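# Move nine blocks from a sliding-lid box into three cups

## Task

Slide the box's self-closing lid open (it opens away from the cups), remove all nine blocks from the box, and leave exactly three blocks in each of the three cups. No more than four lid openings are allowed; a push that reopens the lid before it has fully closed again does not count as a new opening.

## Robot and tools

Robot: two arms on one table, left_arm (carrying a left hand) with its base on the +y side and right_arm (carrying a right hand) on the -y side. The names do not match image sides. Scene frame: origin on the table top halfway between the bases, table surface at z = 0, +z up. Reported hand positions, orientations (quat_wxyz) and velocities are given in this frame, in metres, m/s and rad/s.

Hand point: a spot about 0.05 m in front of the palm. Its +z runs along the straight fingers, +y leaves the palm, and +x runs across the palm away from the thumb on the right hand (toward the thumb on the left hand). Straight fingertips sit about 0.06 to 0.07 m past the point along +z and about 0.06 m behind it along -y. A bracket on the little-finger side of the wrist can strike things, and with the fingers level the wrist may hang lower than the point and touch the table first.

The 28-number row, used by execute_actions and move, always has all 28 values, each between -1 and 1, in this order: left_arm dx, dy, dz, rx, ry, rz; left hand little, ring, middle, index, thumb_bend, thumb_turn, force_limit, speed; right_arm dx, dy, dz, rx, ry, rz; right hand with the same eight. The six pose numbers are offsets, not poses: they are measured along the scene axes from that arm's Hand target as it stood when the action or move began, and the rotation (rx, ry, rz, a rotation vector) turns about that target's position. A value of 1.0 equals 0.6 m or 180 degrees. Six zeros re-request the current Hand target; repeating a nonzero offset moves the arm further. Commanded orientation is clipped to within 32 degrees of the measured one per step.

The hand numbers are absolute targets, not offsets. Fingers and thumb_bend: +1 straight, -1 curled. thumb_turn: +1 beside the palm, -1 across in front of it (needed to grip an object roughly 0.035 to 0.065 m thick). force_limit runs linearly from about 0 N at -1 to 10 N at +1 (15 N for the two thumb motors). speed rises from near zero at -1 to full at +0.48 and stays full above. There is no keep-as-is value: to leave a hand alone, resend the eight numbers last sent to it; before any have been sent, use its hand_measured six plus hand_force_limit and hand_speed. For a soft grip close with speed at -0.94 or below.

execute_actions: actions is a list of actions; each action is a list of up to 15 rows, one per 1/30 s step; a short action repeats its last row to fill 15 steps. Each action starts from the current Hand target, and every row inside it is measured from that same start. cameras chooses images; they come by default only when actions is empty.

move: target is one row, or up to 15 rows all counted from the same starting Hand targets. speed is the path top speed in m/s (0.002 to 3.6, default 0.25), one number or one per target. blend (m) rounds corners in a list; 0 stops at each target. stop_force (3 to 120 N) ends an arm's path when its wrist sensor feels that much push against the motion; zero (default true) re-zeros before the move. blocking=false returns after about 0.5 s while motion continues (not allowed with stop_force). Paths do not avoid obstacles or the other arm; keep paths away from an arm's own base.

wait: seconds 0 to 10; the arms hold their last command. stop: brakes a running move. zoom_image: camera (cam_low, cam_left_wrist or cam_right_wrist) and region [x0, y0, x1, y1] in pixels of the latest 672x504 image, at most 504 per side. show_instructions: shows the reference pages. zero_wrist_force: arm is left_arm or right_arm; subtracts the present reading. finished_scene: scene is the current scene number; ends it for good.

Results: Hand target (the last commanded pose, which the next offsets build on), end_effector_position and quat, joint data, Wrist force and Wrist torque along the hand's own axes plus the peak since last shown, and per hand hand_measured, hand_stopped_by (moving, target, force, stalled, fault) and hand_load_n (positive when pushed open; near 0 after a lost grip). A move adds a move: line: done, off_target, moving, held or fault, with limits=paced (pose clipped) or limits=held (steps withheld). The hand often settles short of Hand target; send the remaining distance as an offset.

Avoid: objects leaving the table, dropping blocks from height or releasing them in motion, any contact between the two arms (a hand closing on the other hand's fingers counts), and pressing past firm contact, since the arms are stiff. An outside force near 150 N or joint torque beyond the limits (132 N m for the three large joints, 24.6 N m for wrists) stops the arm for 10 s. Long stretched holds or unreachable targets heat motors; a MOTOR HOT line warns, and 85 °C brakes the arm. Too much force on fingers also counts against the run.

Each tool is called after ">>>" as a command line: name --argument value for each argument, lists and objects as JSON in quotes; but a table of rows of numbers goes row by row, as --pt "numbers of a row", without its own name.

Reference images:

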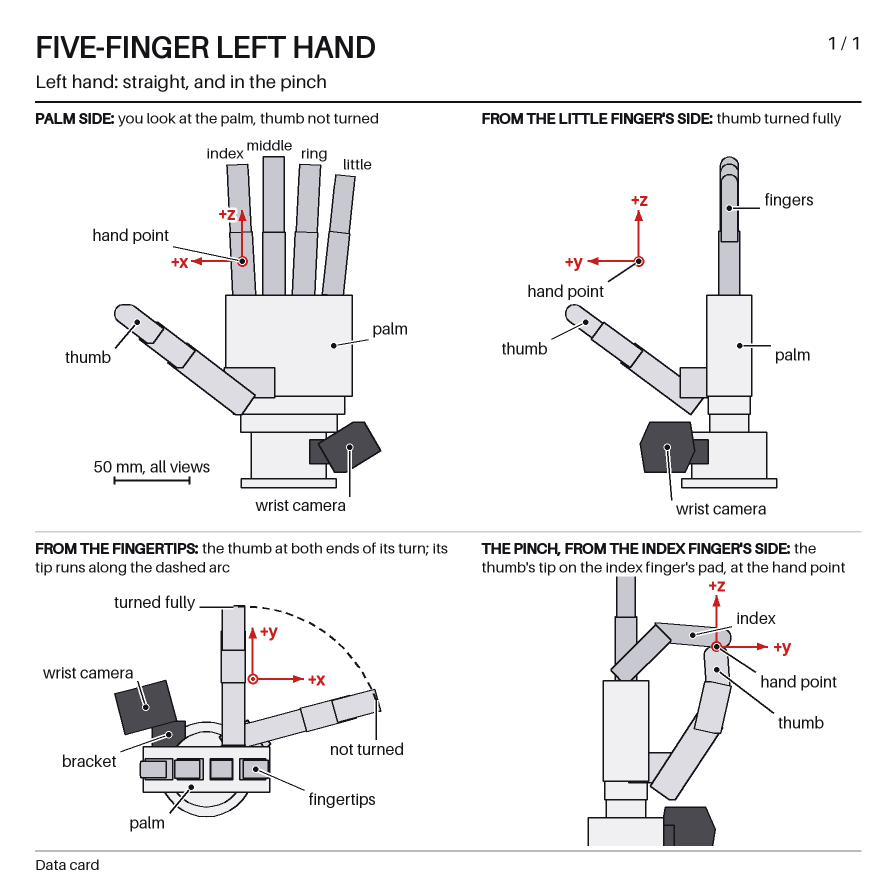

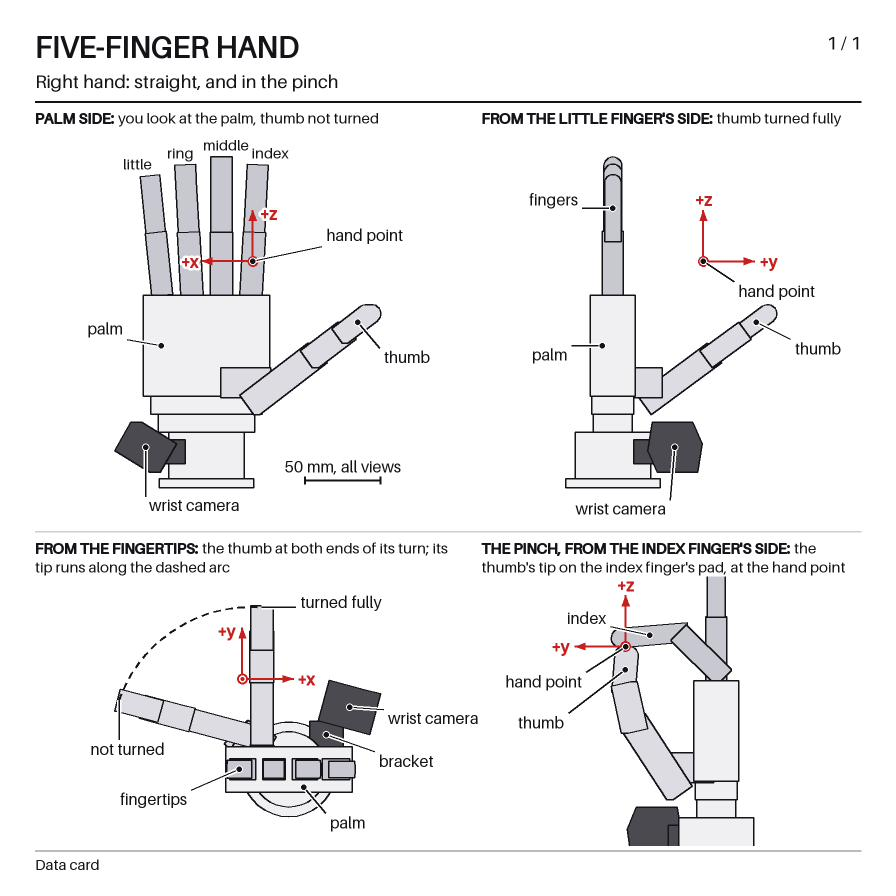

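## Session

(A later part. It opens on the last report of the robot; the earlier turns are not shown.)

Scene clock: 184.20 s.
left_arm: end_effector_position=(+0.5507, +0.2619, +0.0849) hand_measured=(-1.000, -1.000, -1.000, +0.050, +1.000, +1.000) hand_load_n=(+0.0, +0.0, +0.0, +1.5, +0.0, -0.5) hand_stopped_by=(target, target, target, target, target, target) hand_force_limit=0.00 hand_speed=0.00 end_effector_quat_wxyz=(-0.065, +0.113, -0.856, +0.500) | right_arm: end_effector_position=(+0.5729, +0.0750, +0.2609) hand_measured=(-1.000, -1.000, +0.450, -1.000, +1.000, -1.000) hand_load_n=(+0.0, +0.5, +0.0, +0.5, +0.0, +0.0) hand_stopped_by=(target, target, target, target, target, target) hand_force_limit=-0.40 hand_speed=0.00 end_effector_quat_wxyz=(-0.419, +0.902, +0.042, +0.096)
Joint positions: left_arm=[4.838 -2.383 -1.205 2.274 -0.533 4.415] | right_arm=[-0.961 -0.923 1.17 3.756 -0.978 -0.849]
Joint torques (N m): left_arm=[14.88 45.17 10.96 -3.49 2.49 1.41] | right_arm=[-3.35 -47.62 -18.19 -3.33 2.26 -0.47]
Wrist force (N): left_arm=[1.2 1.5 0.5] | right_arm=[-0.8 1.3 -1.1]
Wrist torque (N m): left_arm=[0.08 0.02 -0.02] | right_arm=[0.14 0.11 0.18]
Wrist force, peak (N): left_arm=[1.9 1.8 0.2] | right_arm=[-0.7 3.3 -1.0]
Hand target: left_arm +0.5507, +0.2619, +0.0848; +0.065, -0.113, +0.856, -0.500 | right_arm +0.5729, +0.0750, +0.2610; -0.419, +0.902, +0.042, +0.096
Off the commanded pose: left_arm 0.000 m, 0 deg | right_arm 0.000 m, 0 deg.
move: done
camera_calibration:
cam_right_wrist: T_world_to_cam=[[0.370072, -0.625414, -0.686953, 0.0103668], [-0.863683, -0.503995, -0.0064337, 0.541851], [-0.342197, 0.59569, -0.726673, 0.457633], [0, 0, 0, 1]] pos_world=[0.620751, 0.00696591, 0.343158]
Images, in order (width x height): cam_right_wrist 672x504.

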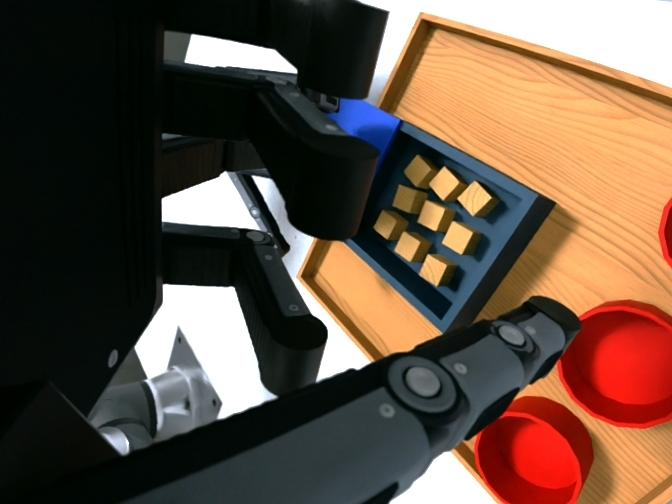

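>>> move --target '[0,0,0.014,0,0,0,-1,-1,-1,0.05,1,1,0,0, -0.06,0.02,0.06,0,0,0,-1,-1,0.6,-1,0.8,-1,-0.4,0]' --speed 0.05 --cameras '["cam_right_wrist", "cam_low"]'

>>> zoom_image --camera "cam_low" --region '[230, 280, 480, 450]'

Scene clock: 284.03 s.
left_arm: end_effector_position=(+0.5507, +0.2619, +0.0933) hand_measured=(-1.000, -1.000, -1.000, +0.050, +1.000, +1.000) hand_load_n=(+0.0, +0.0, +0.0, +1.5, +0.0, +0.0) hand_stopped_by=(target, target, target, target, target, target) hand_force_limit=0.00 hand_speed=0.00 end_effector_quat_wxyz=(-0.065, +0.113, -0.856, +0.500) | right_arm: end_effector_position=(+0.5367, +0.0870, +0.2971) hand_measured=(-1.000, -1.000, +0.600, -1.000, +0.800, -1.000) hand_load_n=(+0.0, +0.0, +0.0, +0.0, +0.0, +0.0) hand_stopped_by=(target, target, target, target, target, target) hand_force_limit=-0.40 hand_speed=0.00 end_effector_quat_wxyz=(-0.419, +0.902, +0.042, +0.096)
Joint positions: left_arm=[4.838 -2.374 -1.199 2.258 -0.533 4.415] | right_arm=[-0.917 -0.981 1.175 3.788 -1.007 -0.809]
Joint torques (N m): left_arm=[14.85 58.77 19.66 -1.95 2.5 0.3] | right_arm=[-8.58 -40.37 -31.78 -4.14 1.79 -1.03]
Wrist force (N): left_arm=[0.8 2.1 0.7] | right_arm=[-1.2 1.1 -1.4]
Wrist torque (N m): left_arm=[0.11 -0.03 0.01] | right_arm=[0.13 0.16 -0.02]
Wrist force, peak (N): left_arm=[0.5 2.5 0.8] | right_arm=[-0.9 1.8 -1.4]
Hand target: left_arm +0.5507, +0.2619, +0.0932; +0.065, -0.113, +0.856, -0.500 | right_arm +0.5369, +0.0870, +0.2970; -0.419, +0.902, +0.042, +0.096
Off the commanded pose: left_arm 0.000 m, 0 deg | right_arm 0.000 m, 0 deg.
move: done
camera_calibration:
cam_right_wrist: T_world_to_cam=[[0.36998, -0.625516, -0.686909, 0.0561747], [-0.863713, -0.503945, -0.00630588, 0.516834], [-0.34222, 0.595626, -0.726716, 0.464434], [0, 0, 0, 1]] pos_world=[0.584551, 0.0189654, 0.379357]
Images, in order (width x height): cam_low 672x504, cam_right_wrist 672x504.

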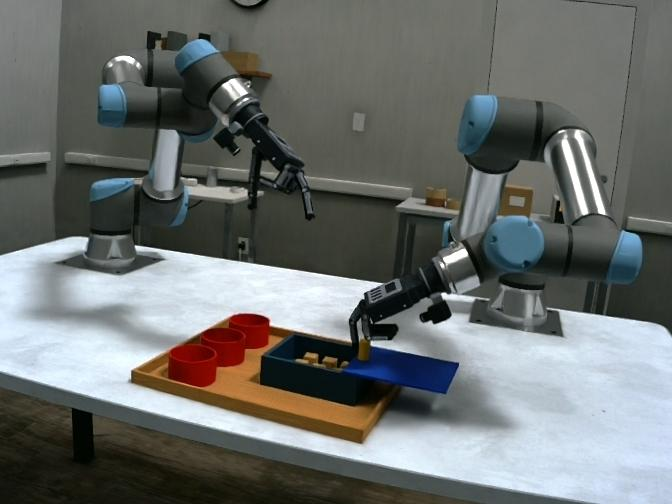

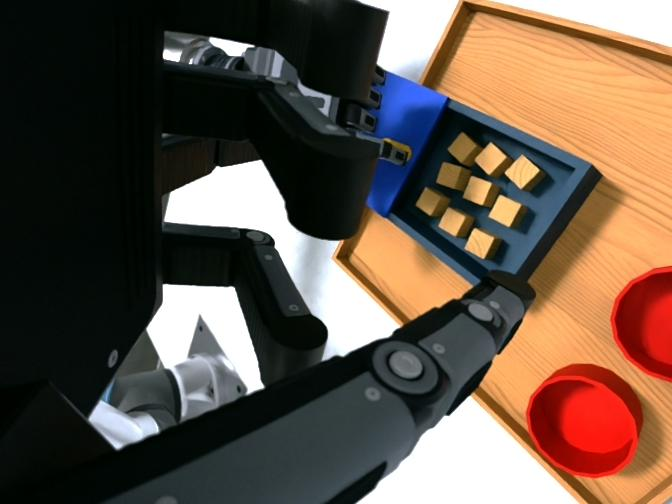

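Scaled by 2.016.

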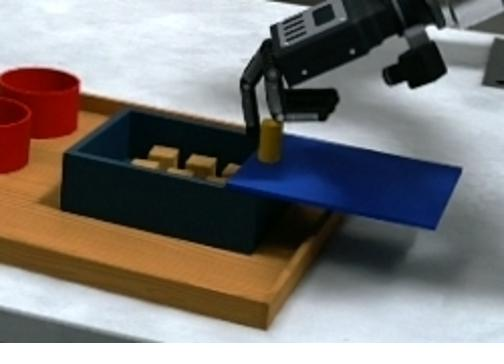

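>>> zoom_image --camera "cam_right_wrist" --region '[370, 60, 620, 300]'

Scaled by 2.016.

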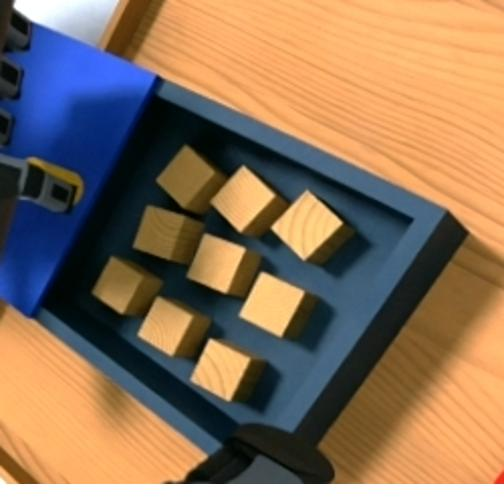

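>>> zoom_image --camera "cam_right_wrist" --region '[350, 60, 480, 220]'

Scaled by 3.150.

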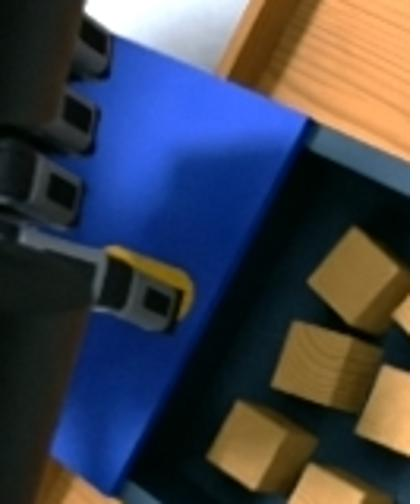

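>>> move --target '[0,0,0,0,0,0,-1,-1,-1,0.05,1,1,0,0, -0.0042,0.1133,-0.2,0,0,-0.0278,-1,-1,0.6,-1,0.9,-1,-0.4,0]' --speed 0.15 --cameras '["cam_right_wrist", "cam_low"]'

>>> zoom_image --camera "cam_right_wrist" --region '[200, 20, 672, 400]'

Scene clock: 325.23 s.
left_arm: end_effector_position=(+0.5507, +0.2619, +0.0932) hand_measured=(-1.000, -1.000, -1.000, +0.050, +1.000, +1.000) hand_load_n=(+0.0, +0.0, +0.0, +2.0, -0.5, +0.0) hand_stopped_by=(target, target, target, target, target, target) hand_force_limit=0.00 hand_speed=0.00 end_effector_quat_wxyz=(-0.065, +0.113, -0.856, +0.500) | right_arm: end_effector_position=(+0.5343, +0.1550, +0.1771) hand_measured=(-1.000, -1.000, +0.600, -1.000, +0.900, -1.000) hand_load_n=(+0.0, +0.0, +0.0, +0.0, +0.0, +0.5) hand_stopped_by=(target, target, target, target, target, target) hand_force_limit=-0.40 hand_speed=0.00 end_effector_quat_wxyz=(-0.415, +0.903, +0.003, +0.114)
Joint positions: left_arm=[4.838 -2.374 -1.199 2.258 -0.533 4.415] | right_arm=[-0.828 -0.771 1.146 3.536 -1.129 -0.664]
Joint torques (N m): left_arm=[13.12 40.86 7.65 -0.16 2.32 0.6] | right_arm=[-9.33 -57.63 -10.22 -3.05 1.83 -0.94]
Wrist force (N): left_arm=[0.9 2.1 1.0] | right_arm=[-0.9 1.3 -0.9]
Wrist torque (N m): left_arm=[0.09 -0.05 0.00] | right_arm=[0.09 0.13 0.23]
Wrist force, peak (N): left_arm=[0.7 2.6 0.8] | right_arm=[-0.2 0.6 -2.4]
Hand target: left_arm +0.5507, +0.2619, +0.0932; +0.065, -0.113, +0.856, -0.500 | right_arm +0.5343, +0.1549, +0.1770; -0.415, +0.903, +0.003, +0.114
Off the commanded pose: left_arm 0.000 m, 0 deg | right_arm 0.000 m, 0 deg.
move: done
camera_calibration:
cam_right_wrist: T_world_to_cam=[[0.314163, -0.655213, -0.68702, 0.0516832], [-0.904312, -0.426823, -0.00646527, 0.558073], [-0.289, 0.623312, -0.72661, 0.303109], [0, 0, 0, 1]] pos_world=[0.576033, 0.0831303, 0.259357]
Images, in order (width x height): cam_low 672x504, cam_right_wrist 672x504.

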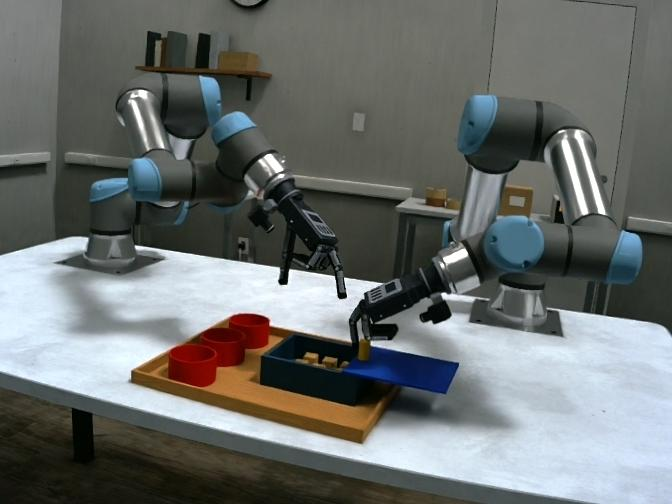

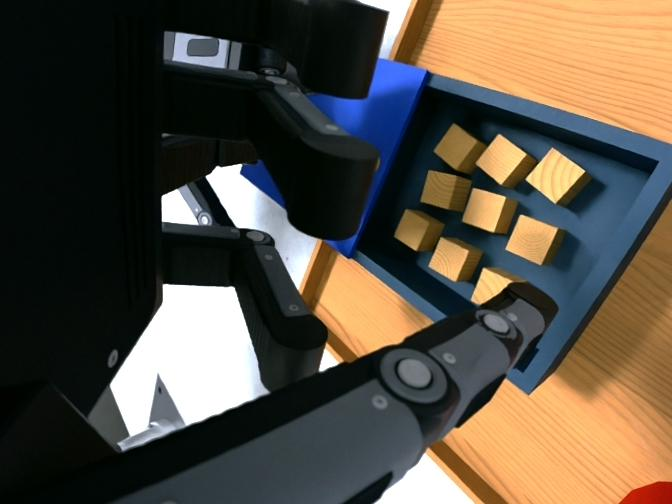

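Scaled by 1.068.

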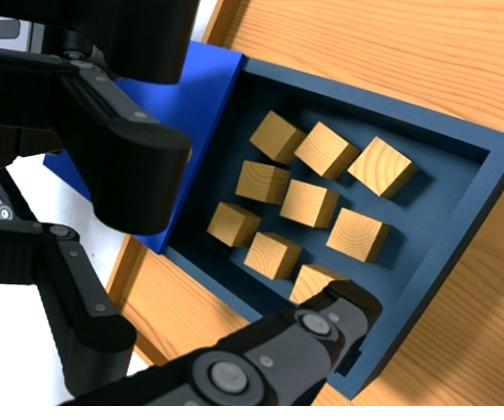

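>>> move --target '[0,0,0,0,0,0,-1,-1,-1,0.05,1,1,0,0, -0.0013,0.0193,-0.1495,0,0,0,-1,-1,0.6,-1,0.9,-1,-0.4,0]' --speed 0.1 --cameras '["cam_right_wrist"]'

>>> zoom_image --camera "cam_right_wrist" --region '[250, 60, 672, 400]'

Scene clock: 336.23 s.
left_arm: end_effector_position=(+0.5507, +0.2619, +0.0932) hand_measured=(-1.000, -1.000, -1.000, +0.050, +1.000, +1.000) hand_load_n=(+0.0, +0.0, +0.0, +1.5, +0.0, +0.0) hand_stopped_by=(target, target, target, target, target, target) hand_force_limit=0.00 hand_speed=0.00 end_effector_quat_wxyz=(-0.065, +0.113, -0.856, +0.500) | right_arm: end_effector_position=(+0.5335, +0.1666, +0.0872) hand_measured=(-1.000, -1.000, +0.600, -1.000, +0.900, -1.000) hand_load_n=(+0.0, +0.0, +0.0, +0.0, +0.0, +0.0) hand_stopped_by=(target, target, target, target, target, target) hand_force_limit=-0.40 hand_speed=0.00 end_effector_quat_wxyz=(-0.415, +0.903, +0.003, +0.114)
Joint positions: left_arm=[4.838 -2.374 -1.199 2.258 -0.533 4.415] | right_arm=[-0.816 -0.649 1.17 3.388 -1.138 -0.655]
Joint torques (N m): left_arm=[10.68 40.92 7.25 -0.06 2.19 0.56] | right_arm=[-2.49 -66.59 -29.21 -1.53 -0.34 0.04]
Wrist force (N): left_arm=[0.7 1.4 0.5] | right_arm=[-0.9 1.0 -1.6]
Wrist torque (N m): left_arm=[0.08 0.00 -0.01] | right_arm=[0.11 0.15 0.01]
Wrist force, peak (N): left_arm=[0.7 2.5 0.8] | right_arm=[-1.2 2.4 -0.6]
Hand target: left_arm +0.5507, +0.2619, +0.0932; +0.065, -0.113, +0.856, -0.500 | right_arm +0.5336, +0.1665, +0.0873; -0.415, +0.903, +0.003, +0.114
Off the commanded pose: left_arm 0.000 m, 0 deg | right_arm 0.000 m, 0 deg.
move: done
camera_calibration:
cam_right_wrist: T_world_to_cam=[[0.31401, -0.655364, -0.686947, -0.00220449], [-0.904336, -0.426776, -0.0062266, 0.561645], [-0.289092, 0.623186, -0.726681, 0.230464], [0, 0, 0, 1]] pos_world=[0.575233, 0.0946297, 0.169457]
Images, in order (width x height): cam_right_wrist 672x504.

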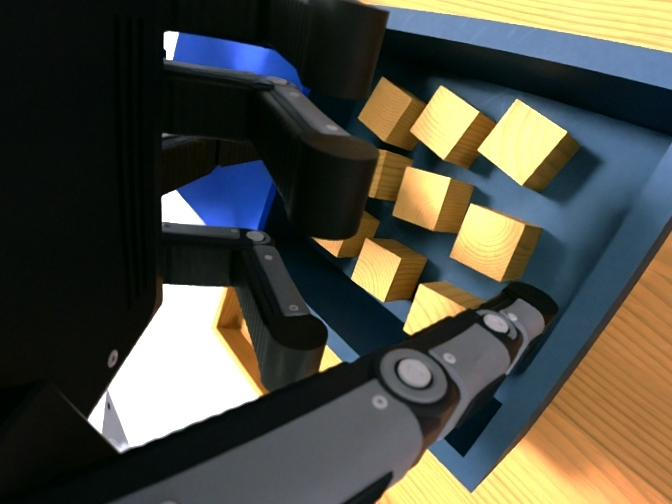

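Scaled by 1.194.

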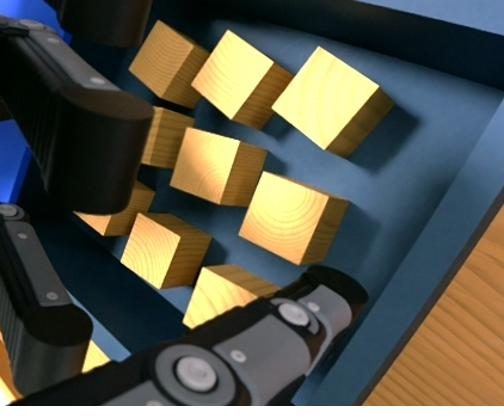

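>>> move --target '[0,0,0,0,0,0,-1,-1,-1,0.05,1,1,0,0, 0.001,0.0133,-0.0803,0,0,0,-1,-1,0.6,-1,0.9,-1,-0.4,0]' --speed 0.02 --stop_force 4 --cameras '["cam_right_wrist"]'

>>> zoom_image --camera "cam_right_wrist" --region '[250, 60, 672, 400]'

Scene clock: 343.40 s.
left_arm: end_effector_position=(+0.5507, +0.2619, +0.0932) hand_measured=(-1.000, -1.000, -1.000, +0.050, +1.000, +1.000) hand_load_n=(+0.0, +0.0, +0.0, +1.5, +0.0, +0.0) hand_stopped_by=(target, target, target, target, target, target) hand_force_limit=0.00 hand_speed=0.00 end_effector_quat_wxyz=(-0.065, +0.113, -0.856, +0.500) | right_arm: end_effector_position=(+0.5340, +0.1727, +0.0501) hand_measured=(-1.000, -1.000, +0.600, -1.000, +0.900, -1.000) hand_load_n=(+0.0, +0.0, +0.0, +0.0, +0.0, +0.0) hand_stopped_by=(target, target, target, target, target, target) hand_force_limit=-0.40 hand_speed=0.00 end_effector_quat_wxyz=(-0.415, +0.903, +0.003, +0.114)
Joint positions: left_arm=[4.838 -2.374 -1.199 2.258 -0.533 4.415] | right_arm=[-0.81 -0.588 1.156 3.338 -1.142 -0.65]
Joint torques (N m): left_arm=[8.35 41.7 7.75 -0.21 1.85 0.39] | right_arm=[-8.55 -69.22 -9.35 -3.83 2.03 -0.93]
Wrist force (N): left_arm=[0.6 2.0 0.9] | right_arm=[-1.1 1.7 -1.3]
Wrist torque (N m): left_arm=[0.09 0.01 -0.02] | right_arm=[0.19 0.17 0.02]
Wrist force, peak (N): left_arm=[0.7 2.5 1.0] | right_arm=[-0.5 -4.3 -2.8]
Hand target: left_arm +0.5507, +0.2619, +0.0932; +0.065, -0.113, +0.856, -0.500 | right_arm +0.5340, +0.1727, +0.0501; -0.415, +0.903, +0.003, +0.114 (not the last commanded pose)
Off the commanded pose: left_arm 0.000 m, 0 deg | right_arm 0.011 m, 0 deg.
move: contact (right_arm)
camera_calibration:
cam_right_wrist: T_world_to_cam=[[0.314157, -0.655191, -0.687044, -0.0239408], [-0.90435, -0.426742, -0.00656437, 0.564561], [-0.28889, 0.623391, -0.726586, 0.199564], [0, 0, 0, 1]] pos_world=[0.575733, 0.10083, 0.132258]
Images, in order (width x height): cam_right_wrist 672x504.

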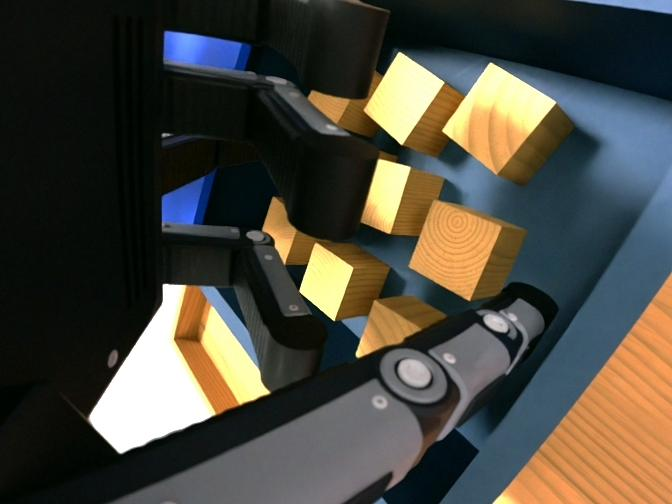

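Scaled by 1.194.

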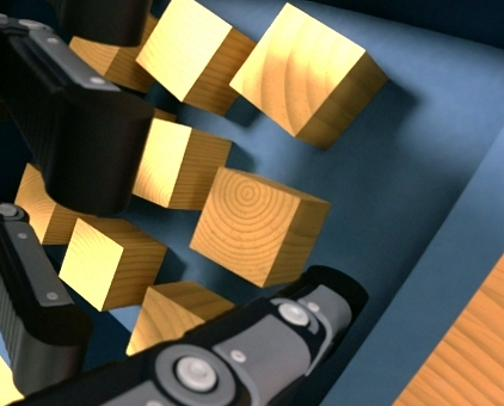

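>>> move --target '[0,0,0,0,0,0,-1,-1,-1,0.05,1,1,0,0, 0,0,0.003,0,0,0,-1,-1,0.75,-1,0.9,-1,-0.4,0]' --speed 0.02

>>> move --target '[0,0,0,0,0,0,-1,-1,-1,0.05,1,1,0,0, 0,0,-0.0225,0,0,0,-1,-1,0.75,-1,0.9,-1,-0.4,0]' --speed 0.015 --stop_force 4 --cameras '["cam_right_wrist"]'

Scene clock: 352.43 s.
left_arm: end_effector_position=(+0.5507, +0.2619, +0.0932) hand_measured=(-1.000, -1.000, -1.000, +0.050, +1.000, +1.000) hand_load_n=(+0.0, +0.0, +0.0, +2.0, +0.0, -0.5) hand_stopped_by=(target, target, target, target, target, target) hand_force_limit=0.00 hand_speed=0.00 end_effector_quat_wxyz=(-0.065, +0.113, -0.856, +0.500) | right_arm: end_effector_position=(+0.5340, +0.1727, +0.0519) hand_measured=(-1.000, -1.000, +0.750, -1.000, +0.900, -1.000) hand_load_n=(+0.0, +0.0, -0.5, +0.0, +0.0, +0.0) hand_stopped_by=(target, target, target, target, target, target) hand_force_limit=-0.40 hand_speed=0.00 end_effector_quat_wxyz=(-0.415, +0.903, +0.003, +0.114)
Joint positions: left_arm=[4.838 -2.374 -1.199 2.258 -0.533 4.415] | right_arm=[-0.81 -0.59 1.156 3.341 -1.142 -0.65]
Joint torques (N m): left_arm=[7.35 43.09 7.92 -0.18 1.73 0.39] | right_arm=[-8.47 -65.89 -28.11 -1.89 1.33 -0.84]
Wrist force (N): left_arm=[0.8 1.8 1.0] | right_arm=[-0.8 1.0 -1.0]
Wrist torque (N m): left_arm=[0.05 -0.02 0.00] | right_arm=[0.06 0.10 0.02]
Wrist force, peak (N): left_arm=[0.8 2.4 0.7] | right_arm=[-1.1 1.3 -1.4]
Hand target: left_arm +0.5507, +0.2619, +0.0932; +0.065, -0.113, +0.856, -0.500 | right_arm +0.5340, +0.1727, +0.0519; -0.415, +0.903, +0.003, +0.114
Off the commanded pose: left_arm 0.000 m, 0 deg | right_arm 0.000 m, 0 deg.
move: done

Scene clock: 354.43 s.
left_arm: end_effector_position=(+0.5507, +0.2619, +0.0932) hand_measured=(-1.000, -1.000, -1.000, +0.050, +1.000, +1.000) hand_load_n=(+0.0, +0.0, +0.0, +2.0, +0.0, -0.5) hand_stopped_by=(target, target, target, target, target, target) hand_force_limit=0.00 hand_speed=0.00 end_effector_quat_wxyz=(-0.065, +0.113, -0.856, +0.500) | right_arm: end_effector_position=(+0.5340, +0.1727, +0.0383) hand_measured=(-1.000, -1.000, +0.750, -1.000, +0.900, -1.000) hand_load_n=(+0.0, +0.0, +0.0, +0.0, +0.0, +0.0) hand_stopped_by=(target, target, target, target, target, target) hand_force_limit=-0.40 hand_speed=0.00 end_effector_quat_wxyz=(-0.415, +0.903, +0.003, +0.114)
Joint positions: left_arm=[4.838 -2.374 -1.199 2.258 -0.533 4.415] | right_arm=[-0.81 -0.572 1.158 3.32 -1.142 -0.65]
Joint torques (N m): left_arm=[6.29 43.23 7.32 -0.11 1.7 0.46] | right_arm=[-7.59 -69.2 -14.66 -1.5 -0.26 -0.63]
Wrist force (N): left_arm=[0.9 1.7 0.9] | right_arm=[-0.8 1.1 -1.3]
Wrist torque (N m): left_arm=[0.10 -0.02 0.00] | right_arm=[0.10 0.12 0.03]
Wrist force, peak (N): left_arm=[0.9 2.2 1.1] | right_arm=[-1.3 1.2 -1.4]
Hand target: left_arm +0.5507, +0.2619, +0.0932; +0.065, -0.113, +0.856, -0.500 | right_arm +0.5340, +0.1727, +0.0384; -0.415, +0.903, +0.003, +0.114
Off the commanded pose: left_arm 0.000 m, 0 deg | right_arm 0.000 m, 0 deg.
move: done
camera_calibration:
cam_right_wrist: T_world_to_cam=[[0.314157, -0.655191, -0.687044, -0.0319792], [-0.90435, -0.426742, -0.00656437, 0.564484], [-0.28889, 0.623391, -0.726586, 0.191062], [0, 0, 0, 1]] pos_world=[0.575733, 0.10083, 0.120558]
Images, in order (width x height): cam_right_wrist 672x504.

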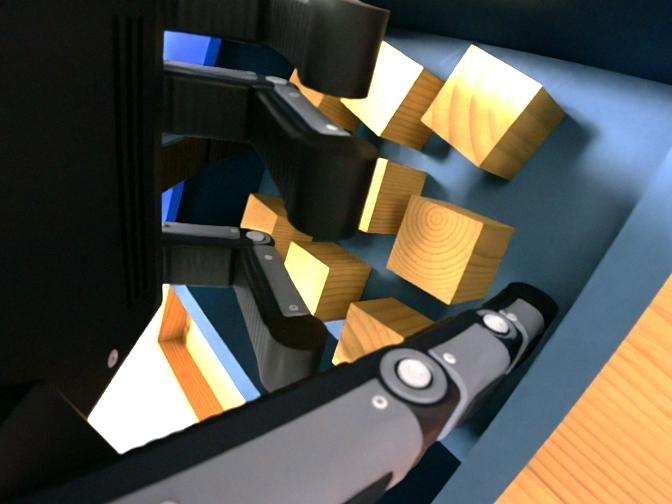

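>>> move --target '[0,0,0,0,0,0,-1,-1,-1,0.05,1,1,0,0, 0,0,0.003,0,0,0,-1,-1,-0.1,-1,0.9,-1,-0.1,-0.93]' --speed 0.02 --cameras '["cam_right_wrist"]'

>>> zoom_image --camera "cam_right_wrist" --region '[250, 60, 672, 400]'

Scene clock: 360.60 s.
left_arm: end_effector_position=(+0.5507, +0.2619, +0.0932) hand_measured=(-1.000, -1.000, -1.000, +0.050, +1.000, +1.000) hand_load_n=(+0.0, +0.0, +0.0, +2.0, +0.0, +0.0) hand_stopped_by=(target, target, target, target, target, target) hand_force_limit=0.00 hand_speed=0.00 end_effector_quat_wxyz=(-0.065, +0.113, -0.856, +0.500) | right_arm: end_effector_position=(+0.5340, +0.1727, +0.0402) hand_measured=(-1.000, -1.000, +0.188, -1.000, +0.900, -1.000) hand_load_n=(+0.0, +0.0, +5.0, +0.0, +5.0, +0.5) hand_stopped_by=(target, target, force, target, target, target) hand_force_limit=-0.10 hand_speed=-0.93 end_effector_quat_wxyz=(-0.415, +0.903, +0.003, +0.114)
Joint positions: left_arm=[4.838 -2.374 -1.199 2.258 -0.533 4.415] | right_arm=[-0.81 -0.574 1.157 3.323 -1.142 -0.65]
Joint torques (N m): left_arm=[2.93 44.22 7.59 -0.15 1.47 0.39] | right_arm=[-7.39 -49.28 -25.48 -3.79 -1.59 0.65]
Wrist force (N): left_arm=[0.8 1.7 0.7] | right_arm=[-0.9 0.4 -1.8]
Wrist torque (N m): left_arm=[0.07 -0.03 0.01] | right_arm=[0.03 0.16 0.00]
Wrist force, peak (N): left_arm=[1.1 2.4 0.8] | right_arm=[-1.0 0.6 -2.1]
Hand target: left_arm +0.5507, +0.2619, +0.0932; +0.065, -0.113, +0.856, -0.500 | right_arm +0.5340, +0.1727, +0.0402; -0.415, +0.903, +0.003, +0.114
Off the commanded pose: left_arm 0.000 m, 0 deg | right_arm 0.000 m, 0 deg.
move: done
camera_calibration:
cam_right_wrist: T_world_to_cam=[[0.314157, -0.655191, -0.687044, -0.0307426], [-0.90435, -0.426742, -0.00656437, 0.564496], [-0.28889, 0.623391, -0.726586, 0.19237], [0, 0, 0, 1]] pos_world=[0.575733, 0.10083, 0.122358]
Images, in order (width x height): cam_right_wrist 672x504.

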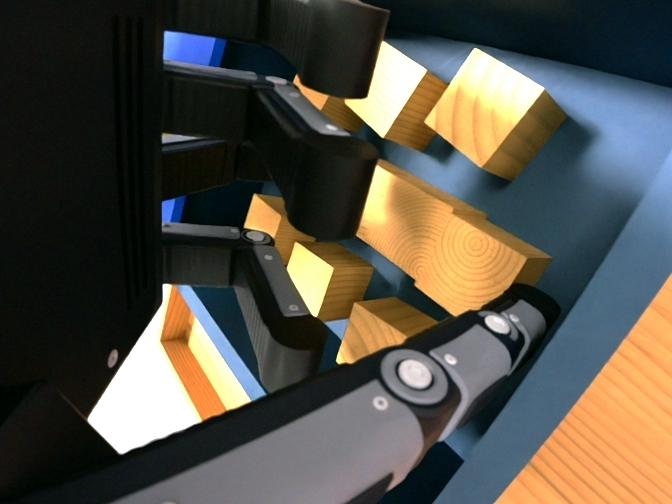

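Scaled by 1.194.

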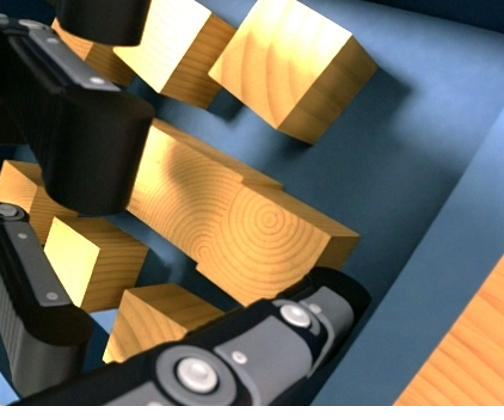

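>>> move --pt "0 0 0 0 0 0 -1 -1 -1 0.05 1 1 0 0 0 -0.0117 0.01 0 0 0 -1 -1 -0.1 -1 0.9 -1 -0.1 -0.93" --pt "0 0 0 0 0 0 -1 -1 -1 0.05 1 1 0 0 0 -0.0167 0.0917 0 0 0 -1 -1 -0.1 -1 0.9 -1 -0.1 -0.93" --pt "0 0 0 0 0 0 -1 -1 -1 0.05 1 1 0 0 -0.033 -0.058 0.1667 0 0 0 -1 -1 -0.1 -1 0.9 -1 -0.1 -0.93" --pt "0 0 0 0 0 0 -1 -1 -1 0.05 1 1 0 0 -0.1998 -0.0562 0.1663 0 0 0 -1 -1 -0.1 -1 0.9 -1 -0.1 -0.93" --speed '[0.03,0.05,0.1,0.15]' --blend '[0.003,0.01,0.02,0]' --cameras '["cam_right_wrist"]'

Scene clock: 376.83 s.
left_arm: end_effector_position=(+0.5507, +0.2619, +0.0932) hand_measured=(-1.000, -1.000, -1.000, +0.050, +1.000, +1.000) hand_load_n=(+0.0, +0.0, +0.0, +2.0, +0.0, -0.5) hand_stopped_by=(target, target, target, target, target, target) hand_force_limit=0.00 hand_speed=0.00 end_effector_quat_wxyz=(-0.065, +0.113, -0.856, +0.500) | right_arm: end_effector_position=(+0.4142, +0.1390, +0.1400) hand_measured=(-1.000, -1.000, +0.192, -1.000, +0.900, -1.000) hand_load_n=(+0.0, +0.0, +3.5, +0.0, +3.5, +0.5) hand_stopped_by=(target, target, force, target, target, target) hand_force_limit=-0.10 hand_speed=-0.93 end_effector_quat_wxyz=(-0.415, +0.903, +0.003, +0.114)
Joint positions: left_arm=[4.838 -2.374 -1.199 2.258 -0.533 4.415] | right_arm=[-0.724 -0.9 1.496 3.286 -1.205 -0.586]
Joint torques (N m): left_arm=[1.07 44.95 7.34 -0.08 1.04 0.4] | right_arm=[-3.47 -40.61 -21.96 -2.17 1.84 -1.14]
Wrist force (N): left_arm=[0.9 1.5 0.8] | right_arm=[-0.8 1.6 -1.2]
Wrist torque (N m): left_arm=[0.07 -0.02 0.00] | right_arm=[0.13 0.12 0.26]
Wrist force, peak (N): left_arm=[0.8 2.6 0.6] | right_arm=[-2.6 -28.9 48.4]
Hand target: left_arm +0.5507, +0.2619, +0.0932; +0.065, -0.113, +0.856, -0.500 | right_arm +0.4142, +0.1390, +0.1399; -0.415, +0.903, +0.003, +0.114
Off the commanded pose: left_arm 0.000 m, 0 deg | right_arm 0.000 m, 0 deg.
move: done
camera_calibration:
cam_right_wrist: T_world_to_cam=[[0.31422, -0.655161, -0.687044, 0.053353], [-0.904328, -0.426787, -0.00661332, 0.442391], [-0.288889, 0.623391, -0.726586, 0.251417], [0, 0, 0, 1]] pos_world=[0.455933, 0.0670302, 0.222258]
Images, in order (width x height): cam_right_wrist 672x504.

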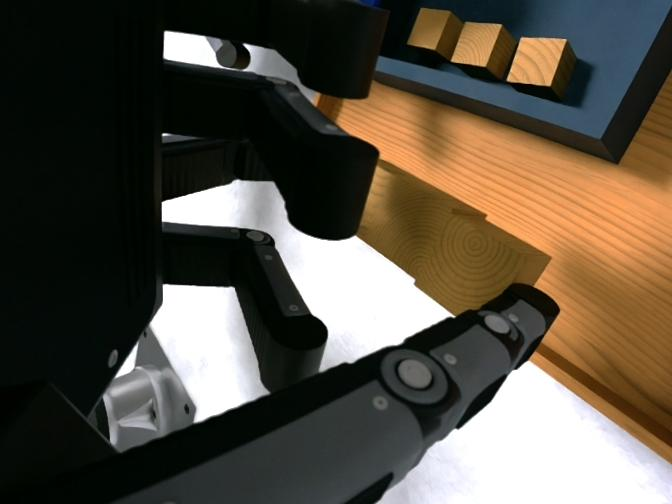

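>>> zoom_image --camera "cam_right_wrist" --region '[300, 130, 672, 480]'

Scaled by 1.355.

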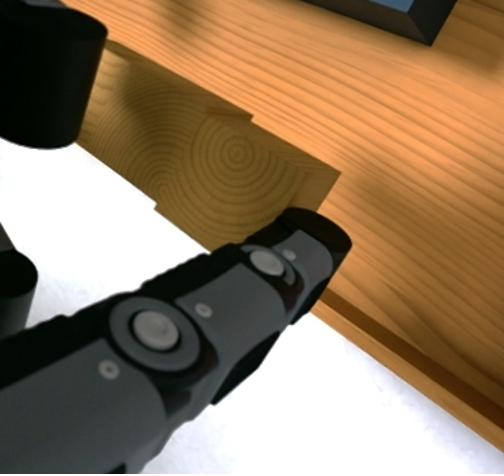

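>>> move --target '[0,0,0,0,0,0,-1,-1,-1,0.05,1,1,0,0, -0.0167,0,-0.13,0,0,0,-1,-1,-0.1,-1,0.9,-1,-0.1,-0.93]' --speed 0.12

>>> move --target '[0,0,0,0,0,0,-1,-1,-1,0.05,1,1,0,0, 0,0,-0.05,0,0,0,-1,-1,-0.1,-1,0.9,-1,-0.1,-0.93]' --speed 0.02 --stop_force 3 --cameras '["cam_right_wrist"]'

Scene clock: 392.57 s.
left_arm: end_effector_position=(+0.5507, +0.2619, +0.0932) hand_measured=(-1.000, -1.000, -1.000, +0.050, +1.000, +1.000) hand_load_n=(+0.0, +0.5, +0.0, +1.5, +0.0, -0.5) hand_stopped_by=(target, target, target, target, target, target) hand_force_limit=0.00 hand_speed=0.00 end_effector_quat_wxyz=(-0.065, +0.113, -0.856, +0.500) | right_arm: end_effector_position=(+0.4040, +0.1390, +0.0618) hand_measured=(-1.000, -1.000, +0.192, -1.000, +0.900, -1.000) hand_load_n=(+0.0, +0.0, +3.5, +0.0, +3.5, +0.5) hand_stopped_by=(target, target, force, target, target, target) hand_force_limit=-0.10 hand_speed=-0.93 end_effector_quat_wxyz=(-0.415, +0.903, +0.003, +0.114)
Joint positions: left_arm=[4.838 -2.374 -1.199 2.258 -0.533 4.415] | right_arm=[-0.712 -0.794 1.548 3.125 -1.214 -0.578]
Joint torques (N m): left_arm=[-0.74 45.72 7.74 -0.21 0.95 0.37] | right_arm=[-5.09 -56.83 -26.35 -2.8 0.71 -0.57]
Wrist force (N): left_arm=[0.7 1.4 0.6] | right_arm=[-1.0 1.7 -1.1]
Wrist torque (N m): left_arm=[0.06 0.00 -0.01] | right_arm=[0.15 0.15 0.07]
Wrist force, peak (N): left_arm=[0.7 2.5 0.9] | right_arm=[-1.2 2.8 -0.4]
Hand target: left_arm +0.5507, +0.2619, +0.0932; +0.065, -0.113, +0.856, -0.500 | right_arm +0.4041, +0.1390, +0.0619; -0.415, +0.903, +0.003, +0.114
Off the commanded pose: left_arm 0.000 m, 0 deg | right_arm 0.000 m, 0 deg.
move: done

Scene clock: 395.10 s.
left_arm: end_effector_position=(+0.5507, +0.2619, +0.0932) hand_measured=(-1.000, -1.000, -1.000, +0.050, +1.000, +1.000) hand_load_n=(+0.5, +0.0, +0.0, +1.5, +0.0, -0.5) hand_stopped_by=(target, target, target, target, target, target) hand_force_limit=0.00 hand_speed=0.00 end_effector_quat_wxyz=(-0.065, +0.113, -0.856, +0.500) | right_arm: end_effector_position=(+0.4041, +0.1390, +0.0335) hand_measured=(-1.000, -1.000, +0.192, -1.000, +0.900, -1.000) hand_load_n=(+0.0, +0.0, +3.5, +0.0, +3.5, +0.5) hand_stopped_by=(target, target, force, target, target, target) hand_force_limit=-0.10 hand_speed=-0.93 end_effector_quat_wxyz=(-0.415, +0.903, +0.003, +0.114)
Joint positions: left_arm=[4.838 -2.374 -1.199 2.258 -0.533 4.415] | right_arm=[-0.712 -0.747 1.552 3.074 -1.214 -0.578]
Joint torques (N m): left_arm=[-1.95 46.65 7.09 -0.07 0.75 0.39] | right_arm=[-7.31 -61.64 -18.6 -4.09 0.52 -0.92]
Wrist force (N): left_arm=[0.5 2.1 1.2] | right_arm=[-0.7 1.7 -1.1]
Wrist torque (N m): left_arm=[0.08 0.02 -0.02] | right_arm=[0.16 0.11 0.08]
Wrist force, peak (N): left_arm=[0.9 2.3 1.0] | right_arm=[-0.4 -1.6 -3.6]
Hand target: left_arm +0.5507, +0.2619, +0.0932; +0.065, -0.113, +0.856, -0.500 | right_arm +0.4041, +0.1390, +0.0335; -0.415, +0.903, +0.003, +0.114 (not the last commanded pose)
Off the commanded pose: left_arm 0.000 m, 0 deg | right_arm 0.002 m, 0 deg.
move: contact (right_arm)
camera_calibration:
cam_right_wrist: T_world_to_cam=[[0.314113, -0.655261, -0.686998, -0.0165947], [-0.904359, -0.426724, -0.00648493, 0.432547], [-0.288909, 0.62333, -0.72663, 0.171137], [0, 0, 0, 1]] pos_world=[0.445833, 0.0670297, 0.115758]
Images, in order (width x height): cam_right_wrist 672x504.

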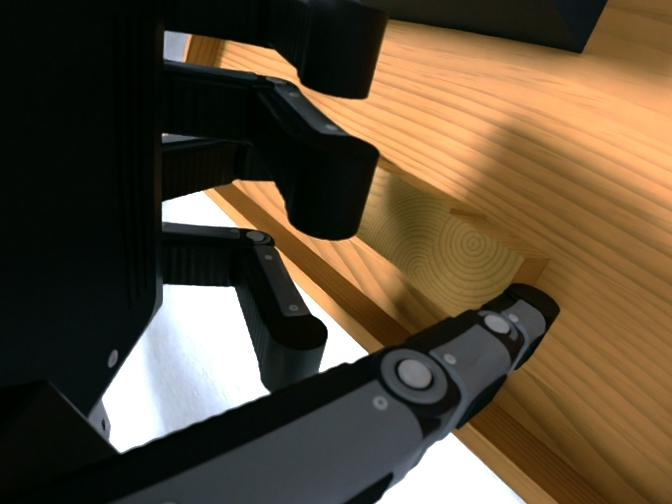

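>>> move --target '[0,0,0,0,0,0,-1,-1,-1,0.05,1,1,0,0, 0,0,0.0015,0,0,0,-1,-1,0.33,-1,0.9,-1,-0.1,-0.75]' --speed 0.02

>>> move --target '[0,0,0,0,0,0,-1,-1,-1,0.05,1,1,0,0, 0,0,0.1,0,0,0,-1,-1,0.33,-1,0.9,-1,-0.1,-0.75]' --speed 0.08

>>> move --target '[0,0,0,0,0,0,-1,-1,-1,0.05,1,1,0,0, 0.0475,-0.0117,0.06,0.0762,0.0242,-0.4947,-1,-1,0.08,-1,0.5,-1,-0.4,0]' --speed 0.3 --cameras '["cam_right_wrist"]'

>>> zoom_image --camera "cam_right_wrist" --region '[340, 20, 672, 370]'

Scene clock: 402.00 s.
left_arm: end_effector_position=(+0.5507, +0.2619, +0.0932) hand_measured=(-1.000, -1.000, -1.000, +0.050, +1.000, +1.000) hand_load_n=(+0.0, +0.0, +0.0, +1.5, +0.0, -0.5) hand_stopped_by=(target, target, target, target, target, target) hand_force_limit=0.00 hand_speed=0.00 end_effector_quat_wxyz=(-0.065, +0.113, -0.856, +0.500) | right_arm: end_effector_position=(+0.4041, +0.1390, +0.0345) hand_measured=(-1.000, -1.000, +0.330, -1.000, +0.900, -1.000) hand_load_n=(+0.0, +0.0, +0.0, +0.0, +0.0, +0.0) hand_stopped_by=(target, target, target, target, target, target) hand_force_limit=-0.10 hand_speed=-0.75 end_effector_quat_wxyz=(-0.415, +0.903, +0.003, +0.114)
Joint positions: left_arm=[4.838 -2.374 -1.199 2.258 -0.533 4.415] | right_arm=[-0.712 -0.749 1.552 3.076 -1.214 -0.578]
Joint torques (N m): left_arm=[-3.71 47.23 7.63 -0.05 0.54 0.21] | right_arm=[-2.2 -59.23 -25.71 -1.66 -1.76 -0.79]
Wrist force (N): left_arm=[0.9 1.7 0.7] | right_arm=[-0.8 1.7 -1.3]
Wrist torque (N m): left_arm=[0.09 -0.03 0.00] | right_arm=[0.19 0.15 0.07]
Wrist force, peak (N): left_arm=[0.6 2.6 0.6] | right_arm=[-0.6 2.0 -1.3]
Hand target: left_arm +0.5507, +0.2619, +0.0932; +0.065, -0.113, +0.856, -0.500 | right_arm +0.4041, +0.1390, +0.0344; -0.415, +0.903, +0.003, +0.114
Off the commanded pose: left_arm 0.000 m, 0 deg | right_arm 0.000 m, 0 deg.
move: done

Scene clock: 403.07 s.
left_arm: end_effector_position=(+0.5507, +0.2619, +0.0932) hand_measured=(-1.000, -1.000, -1.000, +0.050, +1.000, +1.000) hand_load_n=(+0.0, +0.0, +0.0, +1.5, +0.0, -0.5) hand_stopped_by=(target, target, target, target, target, target) hand_force_limit=0.00 hand_speed=0.00 end_effector_quat_wxyz=(-0.065, +0.113, -0.856, +0.500) | right_arm: end_effector_position=(+0.4042, +0.1391, +0.0947) hand_measured=(-1.000, -1.000, +0.330, -1.000, +0.900, -1.000) hand_load_n=(+0.0, +0.0, +0.0, +0.0, +0.0, +0.0) hand_stopped_by=(target, target, target, target, target, target) hand_force_limit=-0.10 hand_speed=-0.75 end_effector_quat_wxyz=(-0.415, +0.903, +0.003, +0.114)
Joint positions: left_arm=[4.838 -2.374 -1.199 2.258 -0.533 4.415] | right_arm=[-0.712 -0.845 1.538 3.185 -1.214 -0.578]
Joint torques (N m): left_arm=[-3.82 47.18 7.62 -0.1 0.54 0.36] | right_arm=[3.7 -39.05 -8.09 -4.41 -1.73 -0.29]
Wrist force (N): left_arm=[0.9 1.8 0.5] | right_arm=[-0.9 1.5 -1.0]
Wrist torque (N m): left_arm=[0.11 -0.05 0.01] | right_arm=[0.13 0.15 0.05]
Wrist force, peak (N): left_arm=[1.0 2.2 0.9] | right_arm=[-1.1 2.4 -0.4]
Hand target: left_arm +0.5507, +0.2619, +0.0932; +0.065, -0.113, +0.856, -0.500 | right_arm +0.4041, +0.1390, +0.0944; -0.415, +0.903, +0.003, +0.114
Off the commanded pose: left_arm 0.000 m, 0 deg | right_arm 0.000 m, 0 deg.
move: done

Scene clock: 406.23 s.
left_arm: end_effector_position=(+0.5507, +0.2619, +0.0932) hand_measured=(-1.000, -1.000, -1.000, +0.050, +1.000, +1.000) hand_load_n=(+0.0, +0.0, +0.0, +2.0, +0.0, -0.5) hand_stopped_by=(target, target, target, target, target, target) hand_force_limit=0.00 hand_speed=0.00 end_effector_quat_wxyz=(-0.065, +0.113, -0.856, +0.500) | right_arm: end_effector_position=(+0.4326, +0.1321, +0.1304) hand_measured=(-1.000, -1.000, +0.080, -1.000, +0.500, -1.000) hand_load_n=(+0.0, +0.0, +0.0, +0.0, +0.5, +0.0) hand_stopped_by=(target, target, target, target, target, target) hand_force_limit=-0.40 hand_speed=0.00 end_effector_quat_wxyz=(+0.311, -0.598, +0.656, -0.340)
Joint positions: left_arm=[4.838 -2.374 -1.199 2.258 -0.533 4.415] | right_arm=[-0.465 -0.806 1.321 3.698 -2.426 0.946]
Joint torques (N m): left_arm=[-5.2 48.42 7.99 -0.12 0.45 0.25] | right_arm=[-8.9 -52.92 -10.16 -0.98 -0.94 1.32]
Wrist force (N): left_arm=[0.9 2.0 0.5] | right_arm=[-0.5 1.8 -1.8]
Wrist torque (N m): left_arm=[0.13 -0.03 0.00] | right_arm=[0.21 0.19 0.23]
Wrist force, peak (N): left_arm=[0.9 2.3 1.0] | right_arm=[-0.4 1.9 -2.0]
Hand target: left_arm +0.5507, +0.2619, +0.0932; +0.065, -0.113, +0.856, -0.500 | right_arm +0.4326, +0.1320, +0.1304; +0.311, -0.598, +0.656, -0.340
Off the commanded pose: left_arm 0.000 m, 0 deg | right_arm 0.000 m, 0 deg.
move: done
camera_calibration:
cam_right_wrist: T_world_to_cam=[[-0.5751, -0.169787, -0.80027, 0.37181], [-0.44177, 0.887789, 0.129115, 0.064561], [0.688549, 0.427789, -0.585574, -0.161305], [0, 0, 0, 1]] pos_world=[0.353415, 0.0748163, 0.194757]
Images, in order (width x height): cam_right_wrist 672x504.

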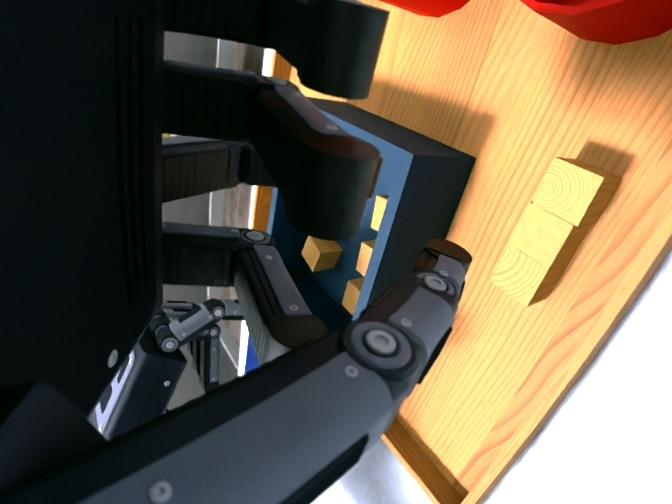

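Scaled by 1.440.

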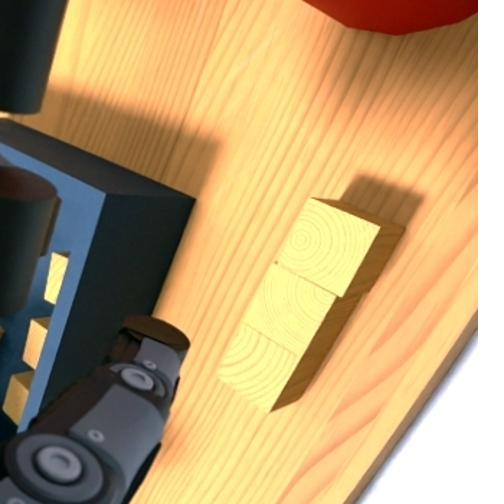

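>>> move --target '[0,0,0,0,0,0,-1,-1,-1,0.05,1,1,0,0, -0.0075,-0.014,-0.1007,0,0,0,-1,-1,0.08,-1,0.5,-1,-0.4,0]' --speed 0.12

>>> move --target '[0,0,0,0,0,0,-1,-1,-1,0.05,1,1,0,0, 0,0,-0.064,0,0,0,-1,-1,0.08,-1,0.5,-1,-0.4,0]' --speed 0.02 --stop_force 3 --cameras '["cam_right_wrist"]'

>>> move --target '[0,0,0,0,0,0,-1,-1,-1,0.05,1,1,0,0, 0,0,0,0,0,0,-1,-1,-0.35,-1,0.5,-1,-0.4,-0.92]' --speed 0.02 --cameras '["cam_right_wrist"]'

Scene clock: 416.37 s.
left_arm: end_effector_position=(+0.5507, +0.2619, +0.0932) hand_measured=(-1.000, -1.000, -1.000, +0.050, +1.000, +1.000) hand_load_n=(+0.0, +0.0, +0.0, +2.0, +0.0, -0.5) hand_stopped_by=(target, target, target, target, target, target) hand_force_limit=0.00 hand_speed=0.00 end_effector_quat_wxyz=(-0.065, +0.113, -0.856, +0.500) | right_arm: end_effector_position=(+0.4281, +0.1235, +0.0699) hand_measured=(-1.000, -1.000, +0.080, -1.000, +0.500, -1.000) hand_load_n=(+0.0, +0.0, +0.0, +0.0, +0.0, +0.0) hand_stopped_by=(target, target, target, target, target, target) hand_force_limit=-0.40 hand_speed=0.00 end_effector_quat_wxyz=(+0.311, -0.598, +0.656, -0.340)
Joint positions: left_arm=[4.838 -2.374 -1.199 2.258 -0.533 4.415] | right_arm=[-0.465 -0.746 1.389 3.57 -2.426 0.947]
Joint torques (N m): left_arm=[-6.77 48.54 7.47 -0.09 0.14 0.3] | right_arm=[6.93 -61.35 -28.5 -2.52 -1.71 -1.17]
Wrist force (N): left_arm=[0.7 1.5 0.4] | right_arm=[-0.8 2.1 -1.6]
Wrist torque (N m): left_arm=[0.07 -0.01 0.00] | right_arm=[0.26 0.24 0.16]
Wrist force, peak (N): left_arm=[0.9 2.4 0.9] | right_arm=[-0.6 3.0 -0.9]
Hand target: left_arm +0.5507, +0.2619, +0.0932; +0.065, -0.113, +0.856, -0.500 | right_arm +0.4281, +0.1236, +0.0700; +0.311, -0.598, +0.656, -0.340
Off the commanded pose: left_arm 0.000 m, 0 deg | right_arm 0.000 m, 0 deg.
move: done

Scene clock: 419.33 s.
left_arm: end_effector_position=(+0.5507, +0.2619, +0.0932) hand_measured=(-1.000, -1.000, -1.000, +0.050, +1.000, +1.000) hand_load_n=(+0.0, +0.0, +0.0, +1.5, +0.0, +0.0) hand_stopped_by=(target, target, target, target, target, target) hand_force_limit=0.00 hand_speed=0.00 end_effector_quat_wxyz=(-0.065, +0.113, -0.856, +0.500) | right_arm: end_effector_position=(+0.4281, +0.1236, +0.0316) hand_measured=(-1.000, -1.000, +0.080, -1.000, +0.500, -1.000) hand_load_n=(+0.0, +0.0, +0.0, +0.0, +0.0, +0.0) hand_stopped_by=(target, target, target, target, target, target) hand_force_limit=-0.40 hand_speed=0.00 end_effector_quat_wxyz=(+0.311, -0.598, +0.656, -0.340)
Joint positions: left_arm=[4.838 -2.374 -1.199 2.258 -0.533 4.415] | right_arm=[-0.465 -0.688 1.397 3.505 -2.426 0.947]
Joint torques (N m): left_arm=[-8.14 49.02 7.4 -0.21 0.08 0.37] | right_arm=[6.97 -64.83 -14.77 -1.36 0.37 -1.41]
Wrist force (N): left_arm=[0.9 1.2 0.6] | right_arm=[-0.6 1.6 -1.9]
Wrist torque (N m): left_arm=[0.04 -0.02 0.01] | right_arm=[0.21 0.22 0.17]
Wrist force, peak (N): left_arm=[0.7 2.4 0.9] | right_arm=[-0.6 1.8 -2.1]
Hand target: left_arm +0.5507, +0.2619, +0.0932; +0.065, -0.113, +0.856, -0.500 | right_arm +0.4281, +0.1236, +0.0316; +0.311, -0.598, +0.656, -0.340
Off the commanded pose: left_arm 0.000 m, 0 deg | right_arm 0.000 m, 0 deg.
move: done
camera_calibration:
cam_right_wrist: T_world_to_cam=[[-0.575106, -0.169731, -0.800278, 0.288768], [-0.441588, 0.887892, 0.129027, 0.0828578], [0.68866, 0.427597, -0.585583, -0.212518], [0, 0, 0, 1]] pos_world=[0.349014, 0.0663163, 0.0959571]
Images, in order (width x height): cam_right_wrist 672x504.

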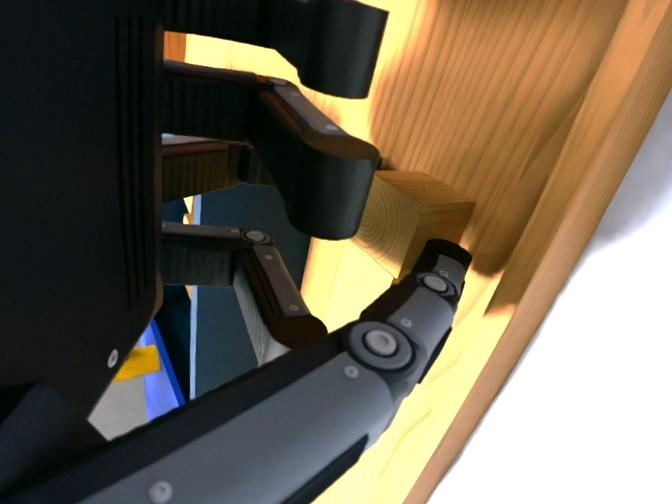

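Scene clock: 420.43 s.
left_arm: end_effector_position=(+0.5507, +0.2619, +0.0932) hand_measured=(-1.000, -1.000, -1.000, +0.050, +1.000, +1.000) hand_load_n=(+0.0, +0.5, +0.0, +1.5, +0.0, +0.0) hand_stopped_by=(target, target, target, target, target, target) hand_force_limit=0.00 hand_speed=0.00 end_effector_quat_wxyz=(-0.065, +0.113, -0.856, +0.500) | right_arm: end_effector_position=(+0.4281, +0.1236, +0.0316) hand_measured=(-1.000, -1.000, -0.106, -1.000, +0.500, -1.000) hand_load_n=(+0.0, +0.0, +3.5, +0.0, +2.0, +0.5) hand_stopped_by=(target, target, force, target, target, target) hand_force_limit=-0.40 hand_speed=-0.92 end_effector_quat_wxyz=(+0.311, -0.598, +0.656, -0.340)
Joint positions: left_arm=[4.838 -2.374 -1.199 2.258 -0.533 4.415] | right_arm=[-0.465 -0.688 1.397 3.505 -2.426 0.947]
Joint torques (N m): left_arm=[-8.06 48.76 7.8 -0.06 0.01 0.35] | right_arm=[6.91 -62.93 -20.85 -1.52 0.14 -1.26]
Wrist force (N): left_arm=[0.8 1.8 0.6] | right_arm=[-0.4 0.8 -2.3]
Wrist torque (N m): left_arm=[0.09 -0.03 0.00] | right_arm=[0.16 0.19 0.17]
Wrist force, peak (N): left_arm=[1.0 2.3 1.0] | right_arm=[-0.5 2.0 -2.0]
Hand target: left_arm +0.5507, +0.2619, +0.0932; +0.065, -0.113, +0.856, -0.500 | right_arm +0.4281, +0.1236, +0.0316; +0.311, -0.598, +0.656, -0.340
Off the commanded pose: left_arm 0.000 m, 0 deg | right_arm 0.000 m, 0 deg.
move: done
camera_calibration:
cam_right_wrist: T_world_to_cam=[[-0.575106, -0.169731, -0.800278, 0.288768], [-0.441588, 0.887892, 0.129027, 0.0828578], [0.68866, 0.427597, -0.585583, -0.212518], [0, 0, 0, 1]] pos_world=[0.349014, 0.0663163, 0.0959571]
Images, in order (width x height): cam_right_wrist 672x504.

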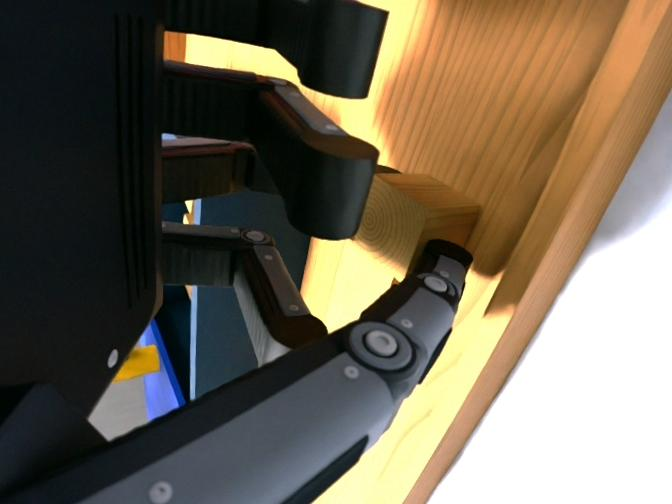

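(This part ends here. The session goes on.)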